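# Place both fan modules into the white tray

## Task

Move the two fan modules that are standing on the bench in front of the robot into the white tray, so that both stay inside it on their own once the grippers have let go and neither has fallen off the table.

## Robot and tools

Robot: two arms, left_arm and right_arm, each with six joints and a two-finger parallel gripper carrying a wrist camera. Scene frame: origin at table height halfway between the arms' nominal bases, +x pointing out over the table, +y toward left_arm, +z up. Side names do not match image sides. Measured bases: left_arm at (+0.036, +0.319, 0) m, right_arm at (-0.024, -0.320, 0) m, both turned almost not at all about z.

Frames: each arm's hand positions, orientations, Hand targets and offsets use that arm's own base axes; rotations turn about the Hand target's position. Fixed cameras and the table use the scene frame. The gripper's fingers point along its +z and close along its y. end_effector_position is the point between the pads, roughly 1 cm short of the fingertips. Reported poses can be off by a few cm, more at long reach.

execute_actions(actions, cameras): actions is a list of actions; each action is a list of at most 15 rows, each row one 1/30 s control step; if fewer than 15 rows are given, the last row repeats. Every row holds 14 numbers in [-1, 1], always for both arms: left_arm dx, dy, dz, rx, ry, rz, opening, then right_arm in the same order. The six pose numbers are an offset, not a pose: they are measured from the arm's Hand target as it was when that action began, and every row in the action counts from that same start, not from the row before. The next action starts from the new Hand target, so sending the same offset again moves further. Scale: 1.0 equals 0.6 m for dx, dy, dz and 180 degrees for the rotation vector rx, ry, rz. A translation longer than 1.0 is shortened. Opening is absolute: +1 fully open (0.094 m), -1 closed. Six zeros re-ask for the current Hand target; always send the opening you want, since 0 is a real half-open command. An empty actions list just returns state and images. cameras: list of names, null/omitted/["all"] for all, [] for none; a wrong name voids the call.

move(target, speed, blend, opening_speed, grip_force, blocking, cameras): target is one 14-number row as above, or up to 15 such rows; every row is an offset from the Hand targets at the start of the move, not from the previous row. Paths are straight lines, end together, take 0.5 to 10 s, and ignore obstacles and the other arm. speed: m/s, 0.002 to 2.9, default 0.25 (rotation up to twice that in rad/s), one value or one per row. blend: metres of corner rounding per row; 0 stops at each row. opening_speed: rate on the -1..1 scale per second, at least 0.2; use it to close gently. grip_force: newtons per pad, 10 to 50, one value or one per arm; it persists, and lower values close slowly. Openings in the first row start at once; changed openings in later rows are applied on arrival, with all arms pausing. blocking=false returns after about 0.5 s while the move keeps running. The result adds a move: line: done (within 10 mm and 2 degrees), off_target, moving, held, fault; limits=paced means a pose was clipped, limits=held means steps were withheld.

wait(seconds 0 to 10) lets time pass with commands held. stop() brakes a running move. zoom_image(camera, region=[x0, y0, x1, y1]) enlarges part of the latest picture, pixels from top-left, at most 504 by 504. read_manual(section="licences") gives licence text only. finished_scene(scene=1) ends the scene permanently; call it only when both modules sit in the tray.

Cameras: cam_high, cam_low, cam_over, cam_left_wrist, cam_right_wrist, each 672x504. The given calibrations are approximate; a wrist image may lag while its arm moves.

Results: end_effector_position (m) and end_effector_quat_wxyz per arm in its base frame; Hand target (the commanded pose after clipping, from which the next offsets count); Tool commands; grip_measured (finger opening on the -1..1 scale, a couple of mm wide when empty); grip_effort_nm (motor effort, negative closing, not a pad force); Joint positions (last entry is the opening in metres); joint torques; Joint velocities, omitted when all are at noise level; step readings of positions; MOTOR HOT or OVER-TEMPERATURE FAULT warnings.

Behaviour: each step limits the commanded orientation to 40 degrees from the measured one, so big turns need several steps. Grippers often rest a few cm short of the target from friction and weight; send the remainder as a further offset. A blocked arm keeps pushing until you command its target back away. grip_measured tracks the command even past contact, so it does not reveal touching; squeeze rises roughly 1 N per 0.001 below first contact, then jumps to the force limit. To release, command an opening clearly larger than grip_measured.

Avoid: knocking anything off the table, dropping or releasing modules while moving, fast impacts with the table, tray or fixtures, any contact between the two arms or grippers (including closing on the other's fingers), strain on the wrist camera cables, paths passing close to an arm's own base, and holding loads or stretched poses for long, which heats motors until the arm folds away and idles. An occasional small push on a loose object may happen.

Each tool is called after "Request:" as name(argument=value, ...), one argument or row to a line, values as JSON.

## Session

Request:
execute_actions(
  actions=[],
)

Scene clock: 0.00 s.
left_arm: end_effector_position=(+0.4010, +0.0502, +0.1073) grip_measured=+1.000 grip_effort_nm=n/a end_effector_quat_wxyz=(+0.596, -0.067, +0.797, +0.076) | right_arm: end_effector_position=(+0.4078, -0.0086, +0.1278) grip_measured=+1.000 grip_effort_nm=n/a end_effector_quat_wxyz=(+0.646, +0.034, +0.761, -0.056)
Joint positions: left_arm=[0.057 1.562 0.372 0.904 -0.147 0 0.094] | right_arm=[0.059 1.607 0.35 1.093 0.189 -0.011 0.094]
Joint velocities: within noise
Joint torques (N m): no reading
Heat: left arm: 33 °C; right arm: 35 °C.
Hand target: left_arm +0.4017, +0.0503, +0.1087; +0.596, -0.067, +0.797, +0.076 | right_arm +0.4091, -0.0089, +0.1319; +0.649, +0.035, +0.758, -0.056
Tool commands: left_gripper/opening=+1.0 right_gripper/opening=+1.0

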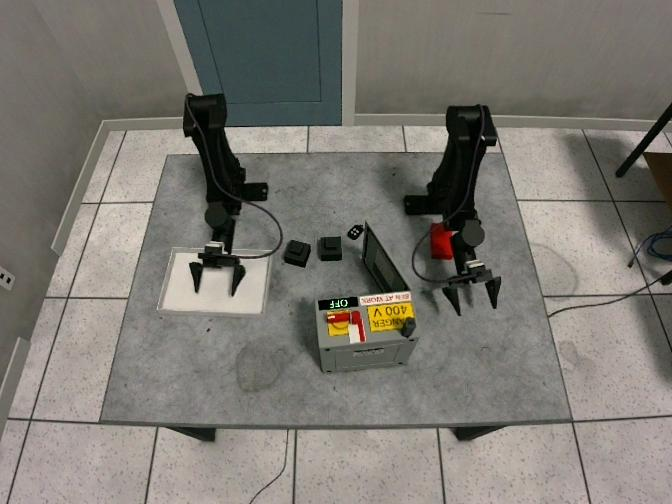

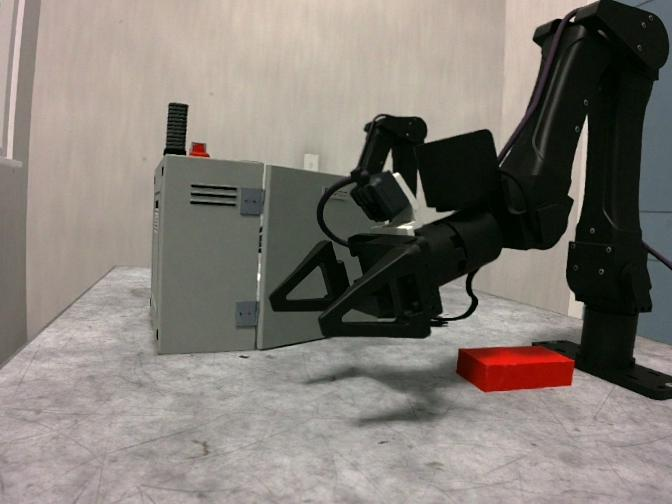

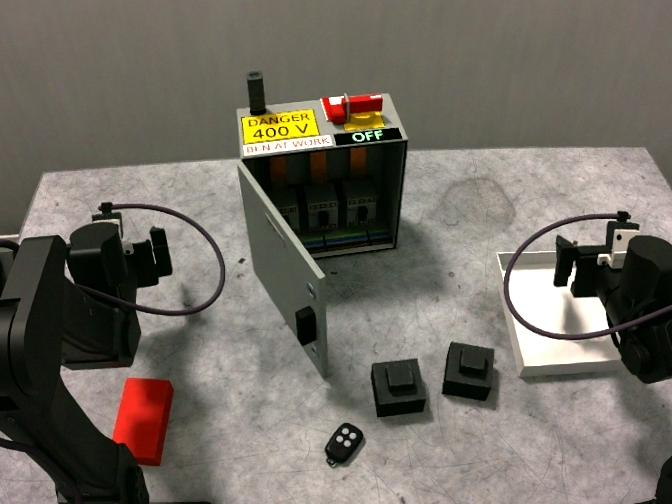

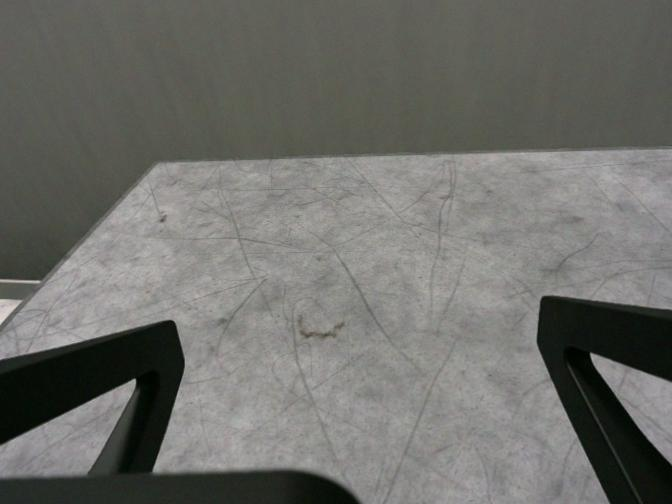

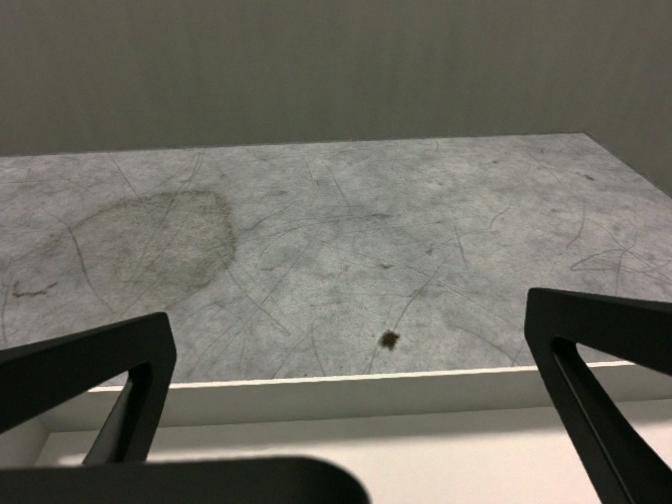

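Request:
zoom_image(
  camera="cam_over",
  region=[310, 310, 530, 475],
)

Request:
zoom_image(
  camera="cam_over",
  region=[220, 60, 440, 260],
)

Request:
zoom_image(
  camera="cam_high",
  region=[150, 190, 400, 377],
)

Scaled by 2.291.

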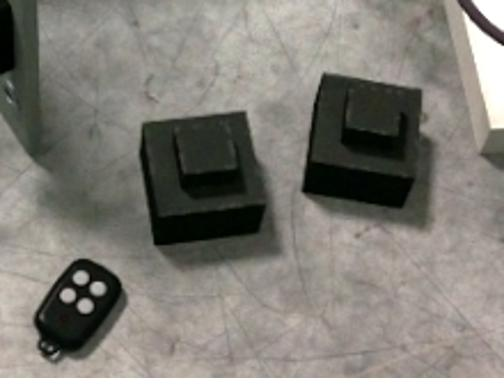

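Scaled by 2.291.

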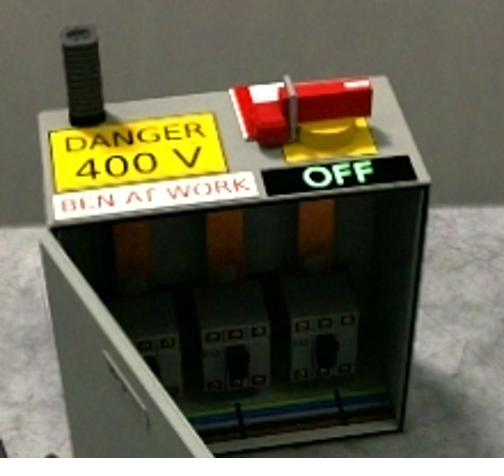

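Scaled by 2.016.

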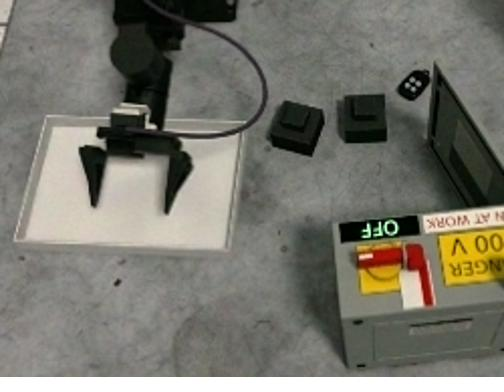

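Request:
move(
  target=[
    [0,0,0,0,0,0,1, -0.1,0.1,0.2,0.0389,0.45,0.0243,1],
    [0,0,0,0,0,0,1, -0.282,0.40,0.18,0.0389,0.45,0.0243,1],
  ],
  blend=0.05,
)

Scene clock: 6.37 s.
left_arm: end_effector_position=(+0.4010, +0.0502, +0.1073) grip_measured=+1.000 grip_effort_nm=-0.01 end_effector_quat_wxyz=(+0.596, -0.067, +0.797, +0.076) | right_arm: end_effector_position=(+0.2491, +0.2414, +0.2424) grip_measured=+1.000 grip_effort_nm=0.02 end_effector_quat_wxyz=(+0.096, -0.006, +0.992, +0.087)
Joint positions: left_arm=[0.057 1.562 0.372 0.904 -0.147 0 0.094] | right_arm=[0.77 1.696 1.881 -1.496 0.006 0.757 0.094]
Joint torques (N m): left_arm=[-0.08 -5.24 7.16 1.83 -0.06 0.03] | right_arm=[-0.53 -7.25 5.53 -0.02 0.01 0.07]
Heat: left arm: 34 °C; right arm: 36 °C.
Hand target: left_arm +0.4017, +0.0503, +0.1087; +0.596, -0.067, +0.797, +0.076 | right_arm +0.2399, +0.2311, +0.2398; +0.001, +0.000, +1.000, -0.001
Off the commanded pose: left_arm 0.002 m, 0 deg | right_arm 0.014 m, 15 deg.
joint sent to its limit (right arm) — joint 4 (wrist pitch), lower limit. The joint targets are off in orientation, not in position.
move: off_target (right_arm)
camera_calibration:
cam_right_wrist: T_world_to_cam=[[-0.0475153, -0.982604, -0.179531, 0.29568], [-0.982964, 0.0140492, 0.183261, 0.220456], [-0.177551, 0.18518, -0.966532, 0.337846], [0, 0, 0, 1]] pos_world=[0.290735, 0.224876, 0.339222]

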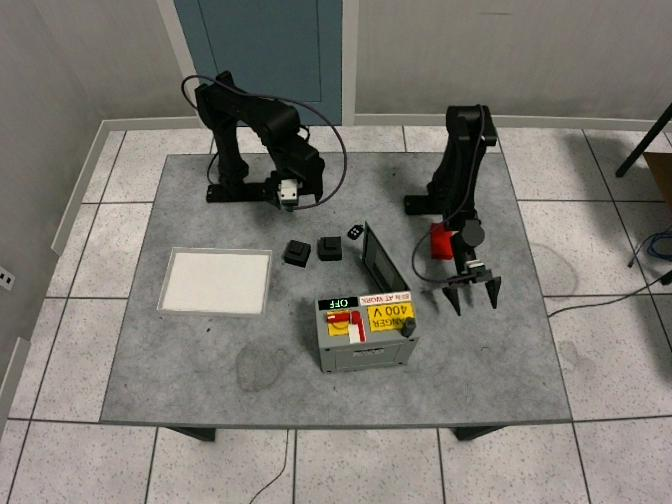

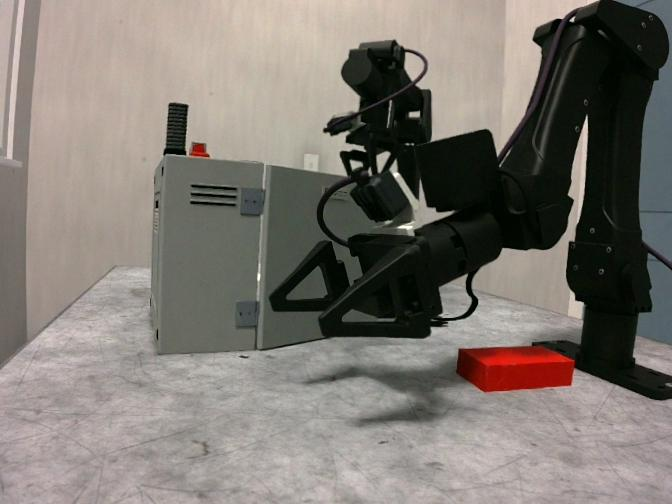

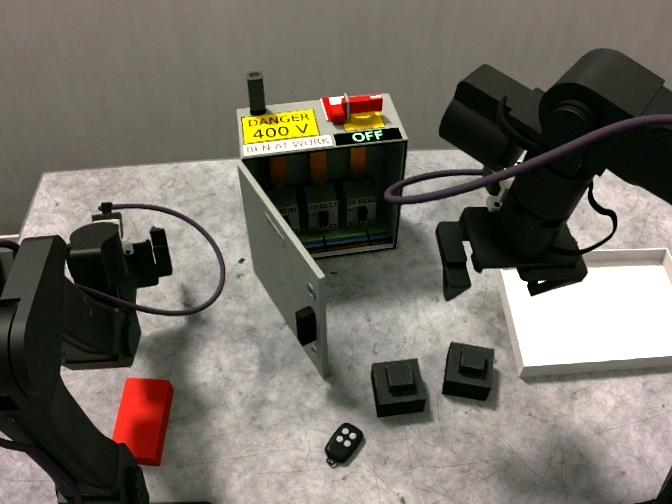

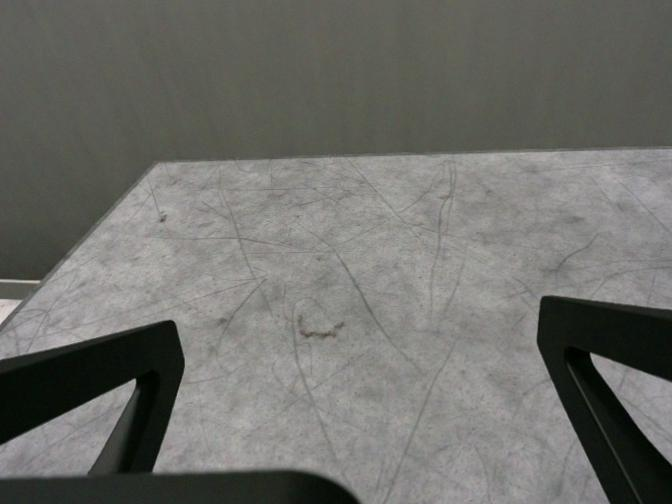

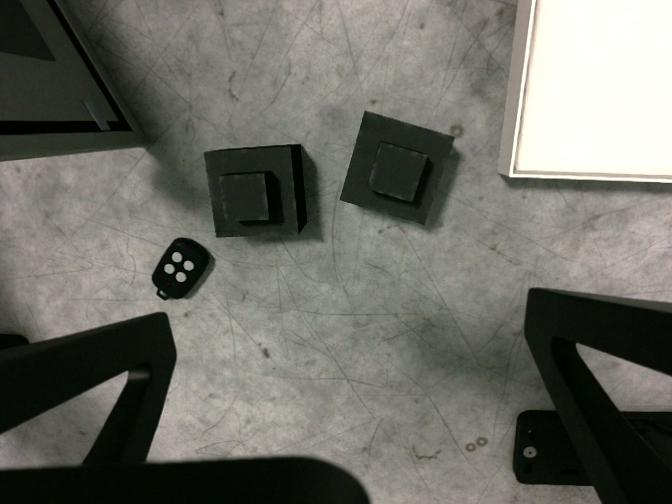

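Request:
move(
  target=[0,0,0,0,0,0,1, 0.087,0.0067,-0.183,0,0,-0.1056,0.75],
  cameras=["cam_over","cam_low","cam_right_wrist"],
)

Scene clock: 9.17 s.
left_arm: end_effector_position=(+0.4010, +0.0502, +0.1073) grip_measured=+1.000 grip_effort_nm=-0.01 end_effector_quat_wxyz=(+0.596, -0.067, +0.797, +0.076) | right_arm: end_effector_position=(+0.2922, +0.2377, +0.1335) grip_measured=+0.752 grip_effort_nm=-0.11 end_effector_quat_wxyz=(+0.006, +0.158, +0.987, +0.004)
Joint positions: left_arm=[0.057 1.562 0.372 0.904 -0.147 0 0.094] | right_arm=[0.682 1.967 1.813 -1.402 0.004 1 0.082]
Joint torques (N m): left_arm=[-0.09 -5.05 7.17 1.82 -0.06 0.02] | right_arm=[-0.7 -9.98 4.55 0.12 0.01 0.1]
Heat: left arm: 35 °C; right arm: 36 °C.
Hand target: left_arm +0.4017, +0.0503, +0.1087; +0.596, -0.067, +0.797, +0.076 | right_arm +0.2922, +0.2352, +0.1301; +0.001, +0.165, +0.986, -0.001
Off the commanded pose: left_arm 0.002 m, 0 deg | right_arm 0.004 m, 1 deg.
move: done
camera_calibration:
cam_right_wrist: T_world_to_cam=[[-0.383983, -0.923327, -0.00498141, 0.33548], [-0.865486, 0.358039, 0.350346, 0.144495], [-0.321701, 0.138838, -0.936607, 0.289969], [0, 0, 0, 1]] pos_world=[0.34716, 0.217763, 0.222635]
Images, in order (width x height): cam_low 672x504, cam_over 672x504, cam_right_wrist 672x504.

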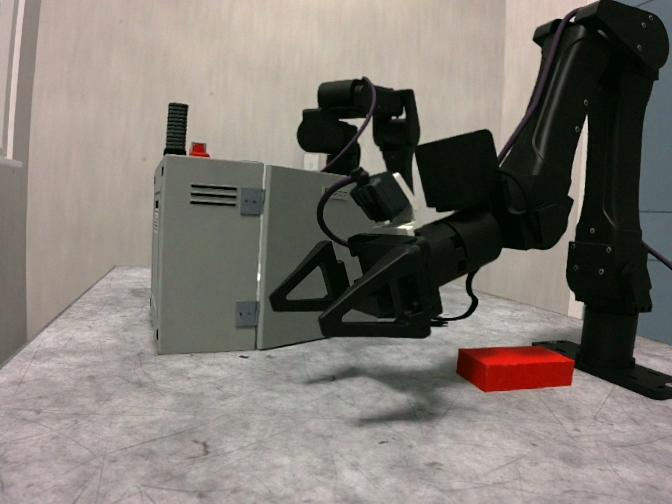

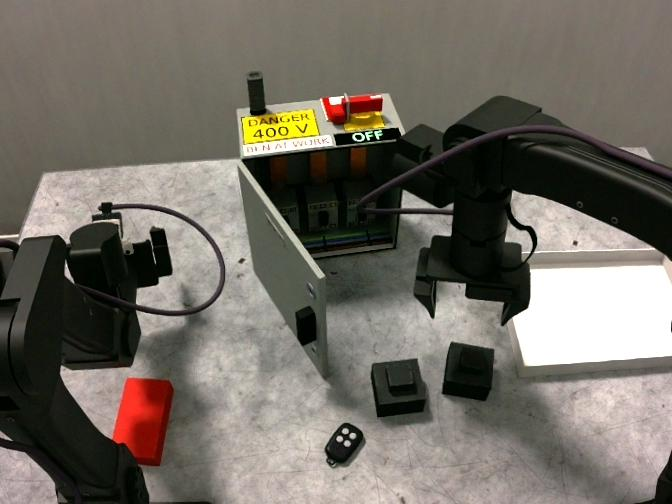

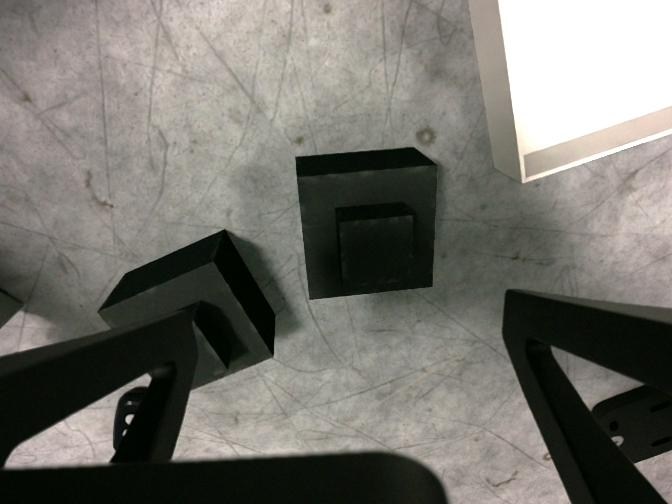

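Request:
move(
  target=[0,0,0,0,0,0,1, -0.0053,-0.0175,-0.087,0,0,0,0.75],
  cameras=["cam_over","cam_low","cam_right_wrist"],
  speed=0.15,
)

Scene clock: 12.10 s.
left_arm: end_effector_position=(+0.4010, +0.0502, +0.1073) grip_measured=+1.000 grip_effort_nm=-0.01 end_effector_quat_wxyz=(+0.596, -0.067, +0.797, +0.076) | right_arm: end_effector_position=(+0.2904, +0.2289, +0.0735) grip_measured=+0.752 grip_effort_nm=-0.11 end_effector_quat_wxyz=(+0.000, +0.163, +0.987, -0.003)
Joint positions: left_arm=[0.057 1.562 0.372 0.904 -0.147 0 0.094] | right_arm=[0.666 1.967 1.575 -1.184 0.003 0.995 0.082]
Joint torques (N m): left_arm=[-0.16 -5.09 7.15 1.83 -0.05 0.03] | right_arm=[-0.8 -12.56 3.86 0.08 0.02 -0.05]
Heat: left arm: 36 °C; right arm: 36 °C.
Hand target: left_arm +0.4017, +0.0503, +0.1087; +0.596, -0.067, +0.797, +0.076 | right_arm +0.2891, +0.2247, +0.0779; +0.001, +0.165, +0.986, +0.000
Off the commanded pose: left_arm 0.002 m, 0 deg | right_arm 0.006 m, 0 deg.
move: done
camera_calibration:
cam_right_wrist: T_world_to_cam=[[-0.393451, -0.919262, 0.012372, 0.326881], [-0.85611, 0.37126, 0.359501, 0.160675], [-0.335069, 0.130854, -0.933063, 0.23989], [0, 0, 0, 1]] pos_world=[0.346547, 0.209447, 0.162025]
Images, in order (width x height): cam_low 672x504, cam_over 672x504, cam_right_wrist 672x504.

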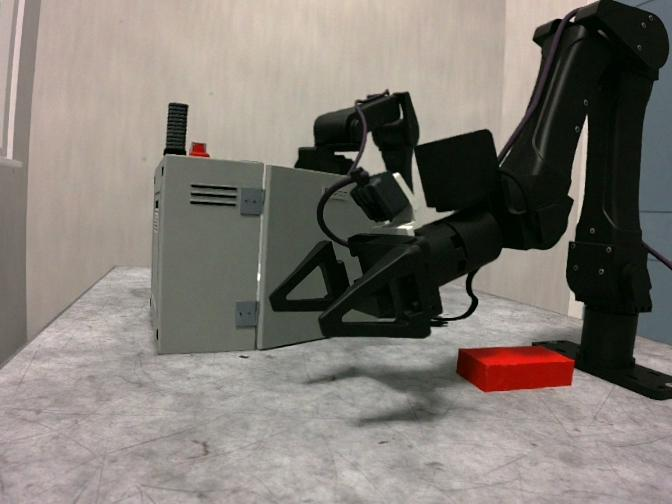

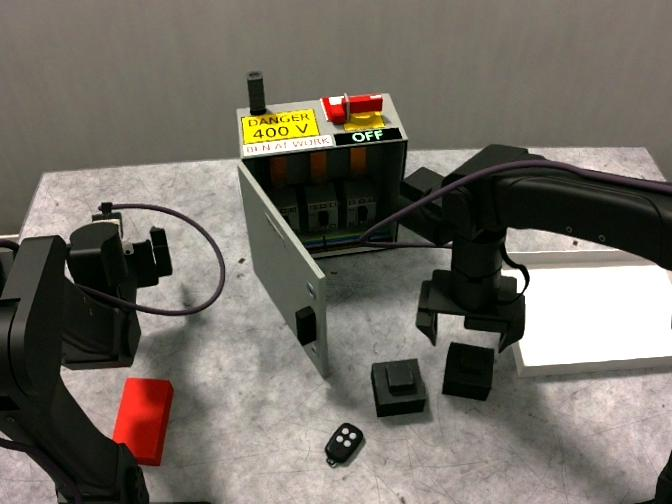

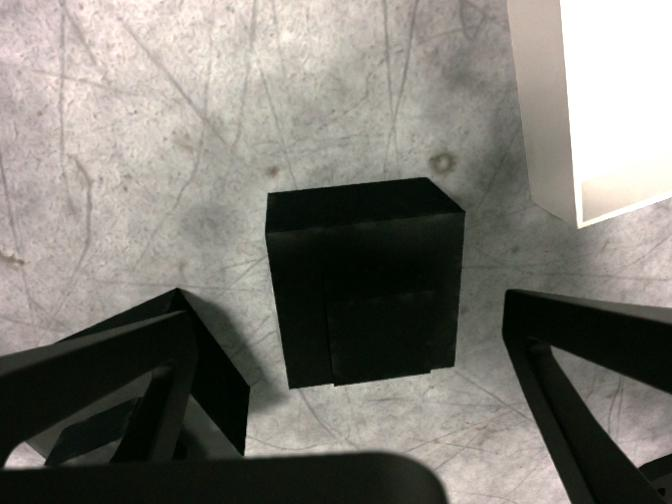

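Request:
move(
  target=[
    [0,0,0,0,0,0,1, -0.0043,-0.0112,-0.0,0,0,0,0.75],
    [0,0,0,0,0,0,1, -0.0043,-0.0112,-0.072,0,0,0,0.75],
  ],
  cameras=["cam_over","cam_right_wrist"],
  speed=0.1,
)

Scene clock: 14.47 s.
left_arm: end_effector_position=(+0.4010, +0.0502, +0.1073) grip_measured=+1.000 grip_effort_nm=-0.01 end_effector_quat_wxyz=(+0.596, -0.067, +0.797, +0.076) | right_arm: end_effector_position=(+0.2889, +0.2231, +0.0389) grip_measured=+0.752 grip_effort_nm=-0.11 end_effector_quat_wxyz=(+0.008, +0.163, +0.987, +0.006)
Joint positions: left_arm=[0.057 1.562 0.372 0.904 -0.147 0 0.094] | right_arm=[0.656 1.956 1.419 -1.014 0.003 0.984 0.082]
Joint torques (N m): left_arm=[-0.14 -5.16 7.2 1.82 -0.03 0.03] | right_arm=[-0.8 -10.1 3.71 0.18 0.01 -0.05]
Heat: left arm: 36 °C; right arm: 36 °C.
Hand target: left_arm +0.4017, +0.0503, +0.1087; +0.596, -0.067, +0.797, +0.076 | right_arm +0.2863, +0.2179, +0.0347; +0.001, +0.165, +0.986, -0.001
Off the commanded pose: left_arm 0.002 m, 0 deg | right_arm 0.007 m, 1 deg.
move: done
camera_calibration:
cam_right_wrist: T_world_to_cam=[[-0.392763, -0.919599, -0.00865532, 0.322054], [-0.86312, 0.365359, 0.348622, 0.17772], [-0.31743, 0.144396, -0.937223, 0.199959], [0, 0, 0, 1]] pos_world=[0.343358, 0.202356, 0.128237]
Images, in order (width x height): cam_over 672x504, cam_right_wrist 672x504.

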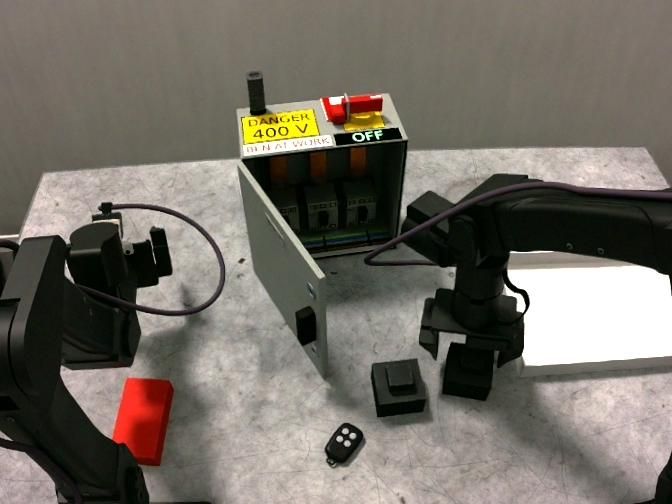

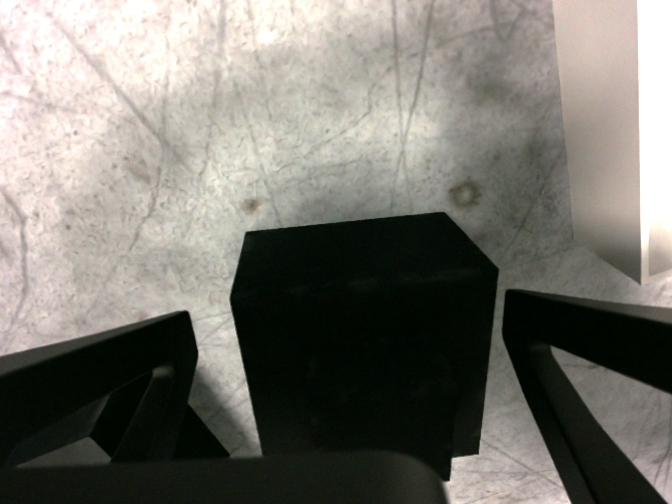

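Request:
move(
  target=[0,0,0,0,0,0,1, -0.003,-0.006,-0.016,0,0,0,0.75],
  cameras=["cam_over","cam_right_wrist"],
  speed=0.05,
)

Scene clock: 15.60 s.
left_arm: end_effector_position=(+0.4010, +0.0502, +0.1073) grip_measured=+1.000 grip_effort_nm=-0.01 end_effector_quat_wxyz=(+0.596, -0.067, +0.797, +0.076) | right_arm: end_effector_position=(+0.2874, +0.2198, +0.0291) grip_measured=+0.752 grip_effort_nm=-0.11 end_effector_quat_wxyz=(+0.008, +0.163, +0.987, +0.006)
Joint positions: left_arm=[0.057 1.562 0.372 0.904 -0.147 0 0.094] | right_arm=[0.652 1.956 1.378 -0.973 0.003 0.979 0.082]
Joint torques (N m): left_arm=[-0.1 -5.18 7.09 1.82 -0.04 0.03] | right_arm=[-0.81 -10.07 3.63 0.14 0.02 -0.05]
Heat: left arm: 36 °C; right arm: 36 °C.
Hand target: left_arm +0.4017, +0.0503, +0.1087; +0.596, -0.067, +0.797, +0.076 | right_arm +0.2846, +0.2143, +0.0251; +0.001, +0.165, +0.986, -0.001
Off the commanded pose: left_arm 0.002 m, 0 deg | right_arm 0.007 m, 1 deg.
move: done
camera_calibration:
cam_right_wrist: T_world_to_cam=[[-0.392712, -0.919621, -0.0086202, 0.31842], [-0.863174, 0.36534, 0.348507, 0.181047], [-0.317345, 0.144303, -0.937267, 0.190755], [0, 0, 0, 1]] pos_world=[0.341858, 0.199156, 0.118437]
Images, in order (width x height): cam_over 672x504, cam_right_wrist 672x504.

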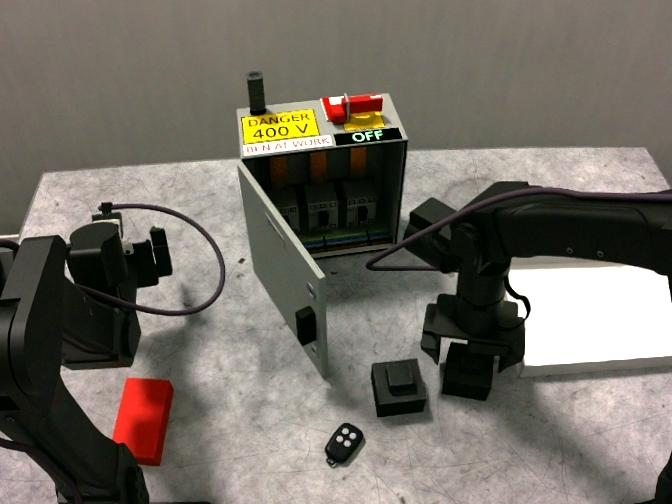

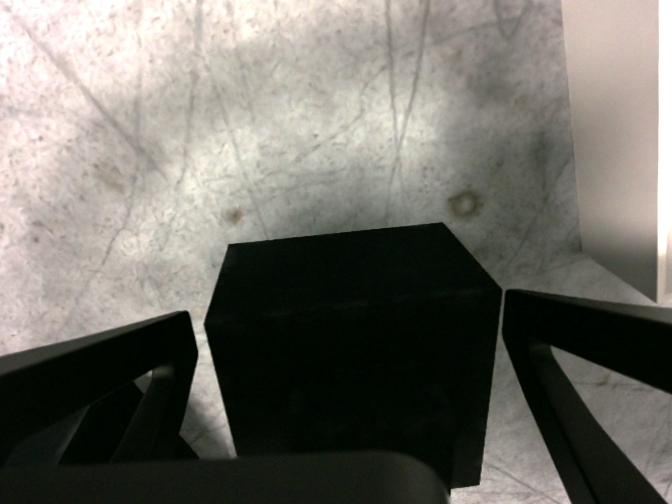

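Request:
move(
  target=[0,0,0,0,0,0,1, 0,0,0,0,0,0,0.05],
  cameras=["cam_over","cam_right_wrist"],
  grip_force=[50,25],
  opening_speed=0.5,
)

Scene clock: 17.40 s.
left_arm: end_effector_position=(+0.4010, +0.0502, +0.1073) grip_measured=+1.000 grip_effort_nm=-0.01 end_effector_quat_wxyz=(+0.596, -0.067, +0.797, +0.076) | right_arm: end_effector_position=(+0.2874, +0.2199, +0.0291) grip_measured=+0.311 grip_effort_nm=-0.49 end_effector_quat_wxyz=(+0.008, +0.163, +0.987, +0.006)
Joint positions: left_arm=[0.057 1.562 0.372 0.904 -0.147 0 0.094] | right_arm=[0.652 1.956 1.378 -0.973 0.003 0.979 0.062]
Joint torques (N m): left_arm=[-0.1 -5.15 7.21 1.81 -0.06 0.03] | right_arm=[-0.84 -10.09 3.62 0.14 0.03 -0.04]
Heat: left arm: 37 °C; right arm: 37 °C.
Hand target: left_arm +0.4017, +0.0503, +0.1087; +0.596, -0.067, +0.797, +0.076 | right_arm +0.2846, +0.2143, +0.0251; +0.001, +0.165, +0.986, -0.001
Off the commanded pose: left_arm 0.002 m, 0 deg | right_arm 0.007 m, 1 deg.
grip_force (N): 50, 25
move: done
camera_calibration:
cam_right_wrist: T_world_to_cam=[[-0.392066, -0.919894, -0.0089269, 0.318291], [-0.863513, 0.364655, 0.348386, 0.181314], [-0.317222, 0.144299, -0.937309, 0.190719], [0, 0, 0, 1]] pos_world=[0.341858, 0.199157, 0.118437]
Images, in order (width x height): cam_over 672x504, cam_right_wrist 672x504.

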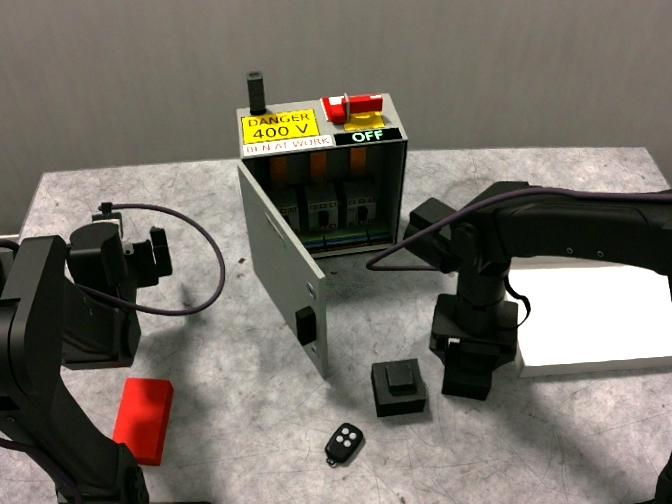

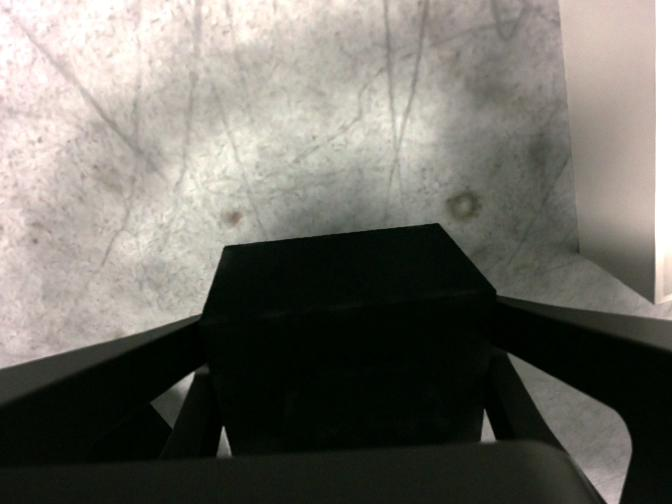

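Request:
move(
  target=[
    [0,0,0,0,0,0,1, 0,0,0.2,0,0,0,0.05],
    [0,0,0,0,0,0,1, 0.097,-0.495,0.2,0,0,0.1,0.05],
  ],
  cameras=["cam_over","cam_high","cam_right_wrist"],
  grip_force=[50,35],
  speed=[0.12,0.25],
  blend=[0.03,0],
)

Scene clock: 22.60 s.
left_arm: end_effector_position=(+0.4010, +0.0502, +0.1073) grip_measured=+1.000 grip_effort_nm=-0.01 end_effector_quat_wxyz=(+0.596, -0.067, +0.797, +0.076) | right_arm: end_effector_position=(+0.3449, -0.0854, +0.1414) grip_measured=+0.301 grip_effort_nm=-0.73 end_effector_quat_wxyz=(+0.012, +0.014, +1.000, -0.006)
Joint positions: left_arm=[0.057 1.562 0.372 0.904 -0.147 0 0.094] | right_arm=[-0.243 1.87 1.714 -1.389 0.006 -0.215 0.061]
Joint torques (N m): left_arm=[-0.02 -5.19 7.05 1.83 -0.04 0.04] | right_arm=[0.28 -8.59 7.13 -0.18 -0.02 -0.09]
Heat: left arm: 37 °C; right arm: 37 °C.
Hand target: left_arm +0.4017, +0.0503, +0.1087; +0.596, -0.067, +0.797, +0.076 | right_arm +0.3428, -0.0828, +0.1449; +0.001, +0.009, +1.000, -0.001
Off the commanded pose: left_arm 0.002 m, 0 deg | right_arm 0.005 m, 1 deg.
grip_force (N): 50, 35
move: done
camera_calibration:
cam_right_wrist: T_world_to_cam=[[-0.103946, -0.994462, 0.0155051, -0.0481495], [-0.935638, 0.103061, 0.337579, 0.307214], [-0.337308, 0.0205829, -0.941169, 0.35521], [0, 0, 0, 1]] pos_world=[0.402251, -0.0868558, 0.23135]
Images, in order (width x height): cam_high 672x504, cam_over 672x504, cam_right_wrist 672x504.

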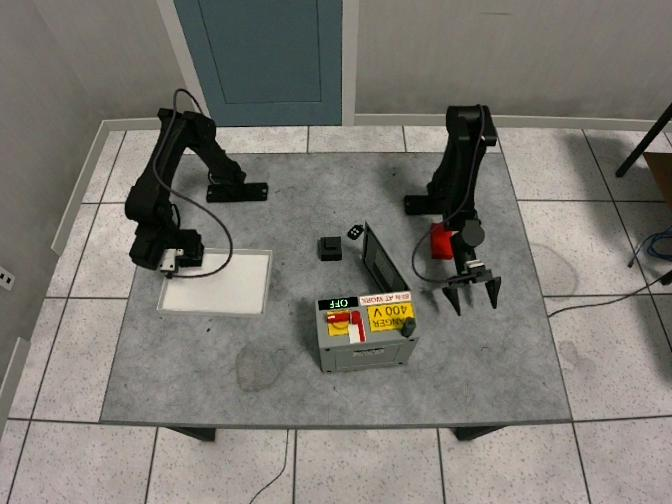

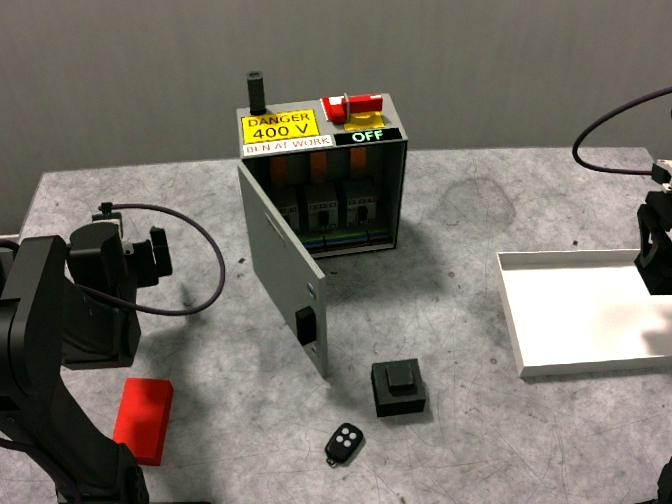

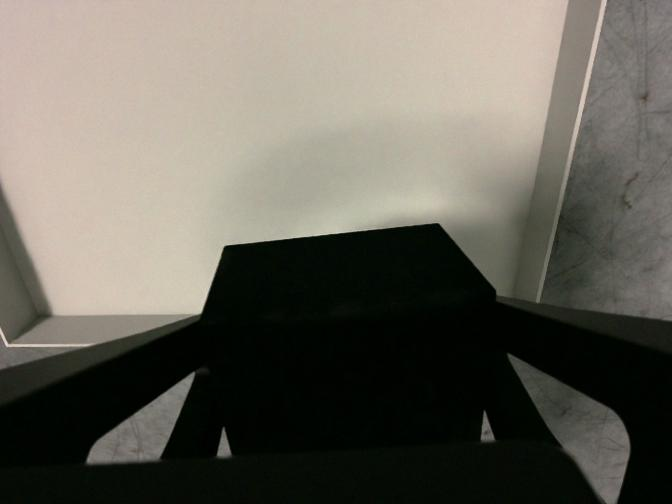

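Request:
move(
  target=[
    [0,0,0,0,0,0,1, 0.09,-0.017,0,0,0,0,0.05],
    [0,0,0,0,0,0,1, 0.09,-0.017,-0.16,0,0,0,0.05],
  ],
  cameras=["cam_over","cam_high","cam_right_wrist"],
  speed=[0.2,0.12],
  blend=[0.01,0],
)

Scene clock: 24.67 s.
left_arm: end_effector_position=(+0.4010, +0.0502, +0.1073) grip_measured=+1.000 grip_effort_nm=-0.01 end_effector_quat_wxyz=(+0.596, -0.067, +0.797, +0.076) | right_arm: end_effector_position=(+0.4002, -0.0991, +0.0556) grip_measured=+0.301 grip_effort_nm=-0.73 end_effector_quat_wxyz=(+0.013, +0.014, +1.000, -0.006)
Joint positions: left_arm=[0.057 1.562 0.372 0.904 -0.147 0 0.094] | right_arm=[-0.243 2.113 1.719 -1.149 0.006 -0.215 0.061]
Joint velocities: left_arm=[-0.037 -0.007 -0.022 -0.051 -0.051 -0.154 0] | right_arm=[within noise]
Joint torques (N m): left_arm=[-0.03 -5.18 7.19 1.83 -0.05 0] | right_arm=[0.87 -11.02 4.22 0.1 0 0.01]
Heat: left arm: 38 °C; right arm: 37 °C.
Hand target: left_arm +0.4017, +0.0503, +0.1087; +0.596, -0.067, +0.797, +0.076 | right_arm +0.3967, -0.0929, +0.0489; +0.001, +0.009, +1.000, +0.000
Off the commanded pose: left_arm 0.002 m, 0 deg | right_arm 0.010 m, 2 deg.
grip_force (N): 50, 35
move: done
camera_calibration:
cam_right_wrist: T_world_to_cam=[[-0.103583, -0.994492, 0.01601, -0.0548707], [-0.936649, 0.102948, 0.334798, 0.389863], [-0.334602, 0.0196836, -0.942154, 0.292203], [0, 0, 0, 1]] pos_world=[0.457253, -0.100456, 0.145653]
Images, in order (width x height): cam_high 672x504, cam_over 672x504, cam_right_wrist 672x504.

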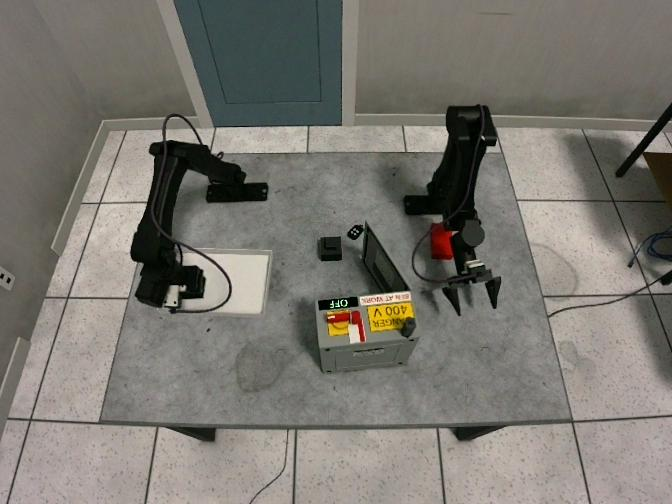

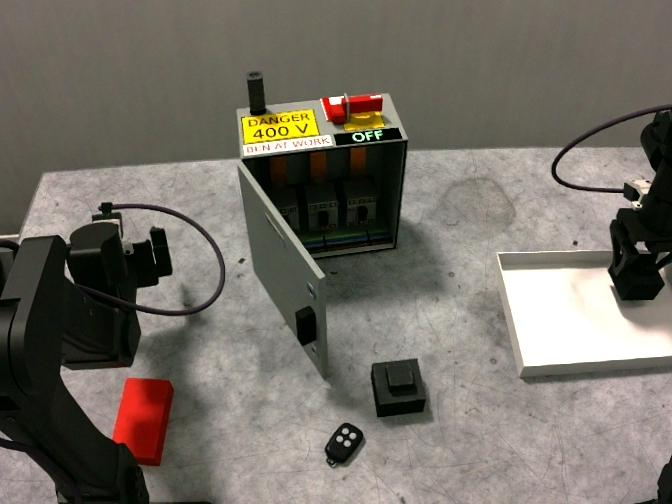

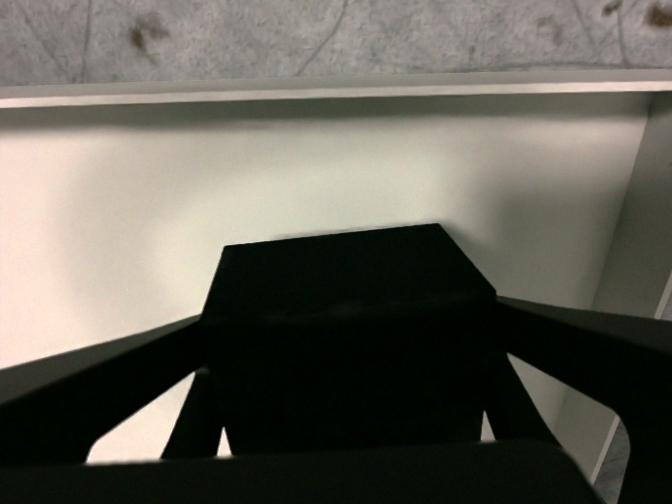

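Request:
move(
  target=[0,0,0,0,0,0,1, 0,0,-0.033,0,0,0,0.05],
  cameras=["cam_over","cam_right_wrist"],
  speed=0.04,
)

Request:
zoom_image(
  camera="cam_over",
  region=[490, 180, 672, 390],
)

Scene clock: 25.80 s.
left_arm: end_effector_position=(+0.4010, +0.0502, +0.1073) grip_measured=+1.000 grip_effort_nm=-0.01 end_effector_quat_wxyz=(+0.596, -0.067, +0.797, +0.076) | right_arm: end_effector_position=(+0.4012, -0.0993, +0.0371) grip_measured=+0.301 grip_effort_nm=-0.73 end_effector_quat_wxyz=(+0.015, +0.014, +1.000, -0.006)
Joint positions: left_arm=[0.057 1.562 0.372 0.904 -0.147 0 0.094] | right_arm=[-0.243 2.127 1.666 -1.078 0.006 -0.215 0.061]
Joint torques (N m): left_arm=[-0.05 -5.15 7.27 1.82 -0.04 -0.02] | right_arm=[0.87 -10.86 4.07 0.15 -0.01 0.01]
Heat: left arm: 38 °C; right arm: 37 °C.
Hand target: left_arm +0.4017, +0.0503, +0.1087; +0.596, -0.067, +0.797, +0.076 | right_arm +0.3968, -0.0929, +0.0292; +0.001, +0.009, +1.000, -0.001
Off the commanded pose: left_arm 0.002 m, 0 deg | right_arm 0.011 m, 2 deg.
grip_force (N): 50, 35
move: off_target (right_arm)
camera_calibration:
cam_right_wrist: T_world_to_cam=[[-0.10366, -0.994476, 0.0164761, -0.0546378], [-0.937889, 0.10325, 0.331215, 0.397617], [-0.331087, 0.0188812, -0.943411, 0.273639], [0, 0, 0, 1]] pos_world=[0.457855, -0.100556, 0.127357]
Images, in order (width x height): cam_over 672x504, cam_right_wrist 672x504.

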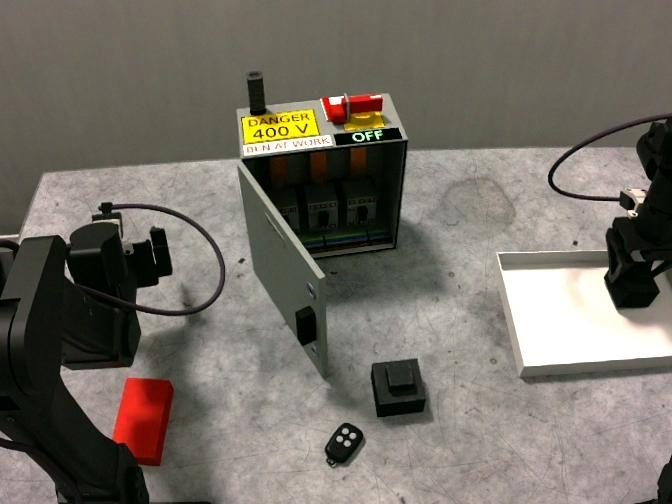

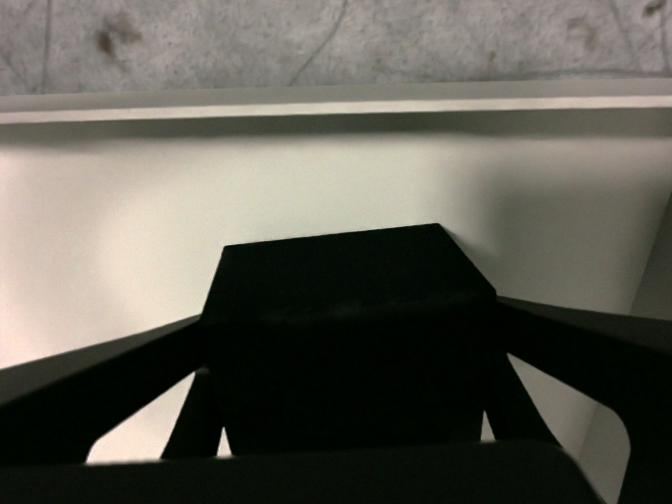

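Scaled by 2.400.

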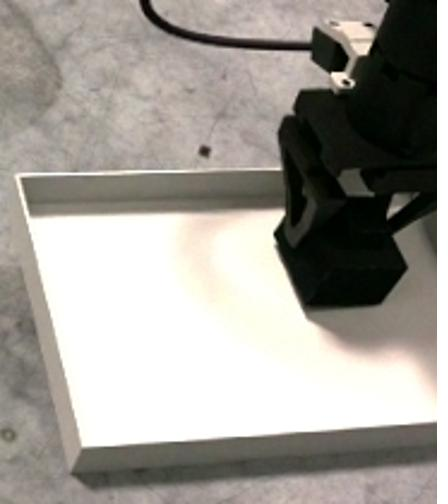

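Request:
move(
  target=[0,0,0,0,0,0,1, 0,0,-0.009,0,0,0,0.05],
  cameras=["cam_right_wrist"],
  speed=0.03,
)

Request:
move(
  target=[0,0,0,0,0,0,1, 0,0,-0.005,0,0,0,0.05],
  cameras=["cam_right_wrist"],
  speed=0.03,
)

Scene clock: 26.63 s.
left_arm: end_effector_position=(+0.4010, +0.0502, +0.1073) grip_measured=+1.000 grip_effort_nm=-0.01 end_effector_quat_wxyz=(+0.596, -0.067, +0.797, +0.076) | right_arm: end_effector_position=(+0.4024, -0.0996, +0.0357) grip_measured=+0.301 grip_effort_nm=-0.73 end_effector_quat_wxyz=(+0.018, +0.014, +1.000, -0.007)
Joint positions: left_arm=[0.057 1.562 0.372 0.904 -0.147 0 0.094] | right_arm=[-0.243 2.127 1.66 -1.065 0.006 -0.215 0.061]
Joint torques (N m): left_arm=[-0.08 -5.15 7.25 1.84 -0.04 0.05] | right_arm=[0.9 -10.48 3.51 0.2 -0.01 0]
Heat: left arm: 38 °C; right arm: 37 °C.
Hand target: left_arm +0.4017, +0.0503, +0.1087; +0.596, -0.067, +0.797, +0.076 | right_arm +0.3968, -0.0929, +0.0238; +0.001, +0.009, +1.000, -0.001
Off the commanded pose: left_arm 0.002 m, 0 deg | right_arm 0.015 m, 2 deg.
grip_force (N): 50, 35
move: off_target (right_arm)
camera_calibration:
cam_right_wrist: T_world_to_cam=[[-0.103736, -0.994453, 0.0173975, -0.054826], [-0.939956, 0.103739, 0.325148, 0.400423], [-0.325149, 0.0173766, -0.945503, 0.270234], [0, 0, 0, 1]] pos_world=[0.458558, -0.100757, 0.126264]
Images, in order (width x height): cam_right_wrist 672x504.

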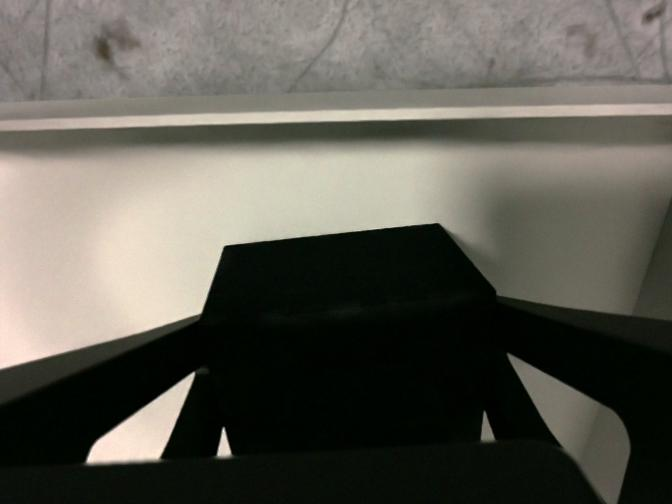

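Scene clock: 27.33 s.
left_arm: end_effector_position=(+0.4010, +0.0502, +0.1073) grip_measured=+1.000 grip_effort_nm=-0.01 end_effector_quat_wxyz=(+0.596, -0.067, +0.797, +0.076) | right_arm: end_effector_position=(+0.4022, -0.0996, +0.0352) grip_measured=+0.301 grip_effort_nm=-0.73 end_effector_quat_wxyz=(+0.018, +0.014, +1.000, -0.007)
Joint positions: left_arm=[0.057 1.562 0.372 0.904 -0.147 0 0.094] | right_arm=[-0.243 2.127 1.658 -1.064 0.006 -0.215 0.061]
Joint torques (N m): left_arm=[-0.09 -5.15 7.24 1.82 -0.07 0.02] | right_arm=[0.9 -10.22 3.12 0.29 -0.01 0.01]
Heat: left arm: 38 °C; right arm: 37 °C.
Hand target: left_arm +0.4017, +0.0503, +0.1087; +0.596, -0.067, +0.797, +0.076 | right_arm +0.3967, -0.0929, +0.0208; +0.000, +0.009, +1.000, +0.000
Off the commanded pose: left_arm 0.002 m, 0 deg | right_arm 0.017 m, 2 deg.
grip_force (N): 50, 35
move: off_target (right_arm)
camera_calibration:
cam_right_wrist: T_world_to_cam=[[-0.103762, -0.994451, 0.0173381, -0.0548096], [-0.939839, 0.103739, 0.325486, 0.400362], [-0.325479, 0.0174782, -0.945388, 0.26997], [0, 0, 0, 1]] pos_world=[0.458458, -0.100757, 0.125864]
Images, in order (width x height): cam_right_wrist 672x504.

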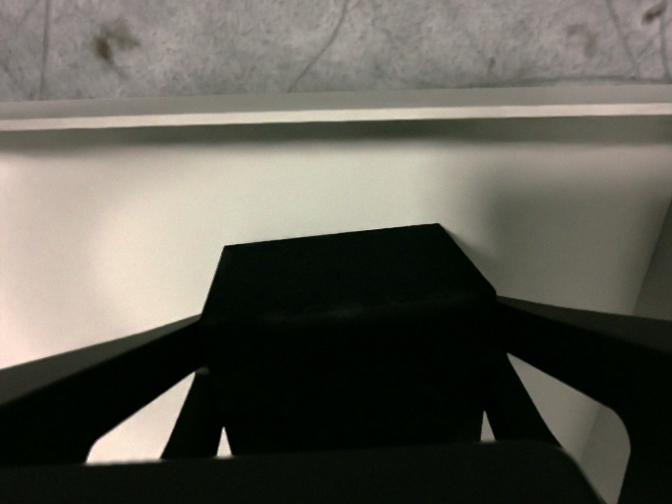

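Request:
move(
  target=[
    [0,0,0,0,0,0,1, 0,0,0.018,0,0,0,0.05],
    [0,0,0,0,0,0,1, 0,0,0.018,0,0,0,0.7],
    [0,0,0,0,0,0,1, 0,0,0.28,0,0,0,0.7],
  ],
  cameras=["cam_over","cam_right_wrist"],
  speed=[0.05,0.1,0.15],
  opening_speed=1.0,
)

Scene clock: 31.90 s.
left_arm: end_effector_position=(+0.4010, +0.0502, +0.1073) grip_measured=+1.000 grip_effort_nm=-0.01 end_effector_quat_wxyz=(+0.596, -0.067, +0.797, +0.076) | right_arm: end_effector_position=(+0.4086, -0.1012, +0.1695) grip_measured=+0.698 grip_effort_nm=0.15 end_effector_quat_wxyz=(+0.055, +0.014, +0.998, -0.016)
Joint positions: left_arm=[0.057 1.562 0.372 0.904 -0.147 0 0.094] | right_arm=[-0.243 2.088 2.131 -1.5 0.006 -0.215 0.08]
Joint torques (N m): left_arm=[-0.03 -5.18 7.16 1.82 -0.04 0.02] | right_arm=[0.88 -14.86 6.63 -0.24 -0.01 0]
Heat: left arm: 38 °C; right arm: 37 °C.
Hand target: left_arm +0.4017, +0.0503, +0.1087; +0.596, -0.067, +0.797, +0.076 | right_arm +0.3968, -0.0930, +0.1888; +0.001, +0.009, +1.000, -0.001
Off the commanded pose: left_arm 0.002 m, 0 deg | right_arm 0.024 m, 6 deg.
joint sent to its limit (right arm) — joint 4 (wrist pitch), lower limit. The joint targets are off in orientation, not in position.
grip_force (N): 50, 35
move: off_target (right_arm)
camera_calibration:
cam_right_wrist: T_world_to_cam=[[-0.105446, -0.994039, 0.0276989, -0.0590729], [-0.961089, 0.109023, 0.253814, 0.384251], [-0.255321, 0.000142566, -0.966856, 0.372173], [0, 0, 0, 1]] pos_world=[0.458094, -0.100666, 0.263946]
Images, in order (width x height): cam_over 672x504, cam_right_wrist 672x504.

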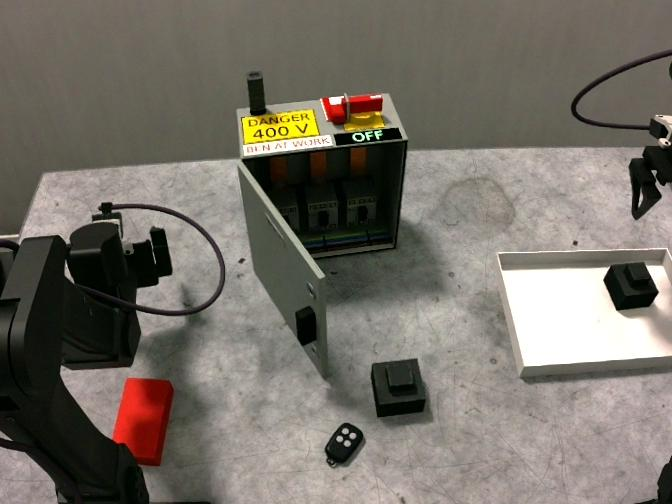

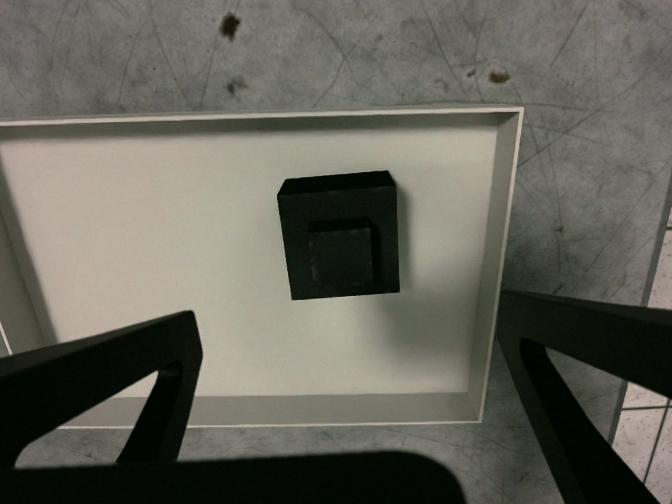

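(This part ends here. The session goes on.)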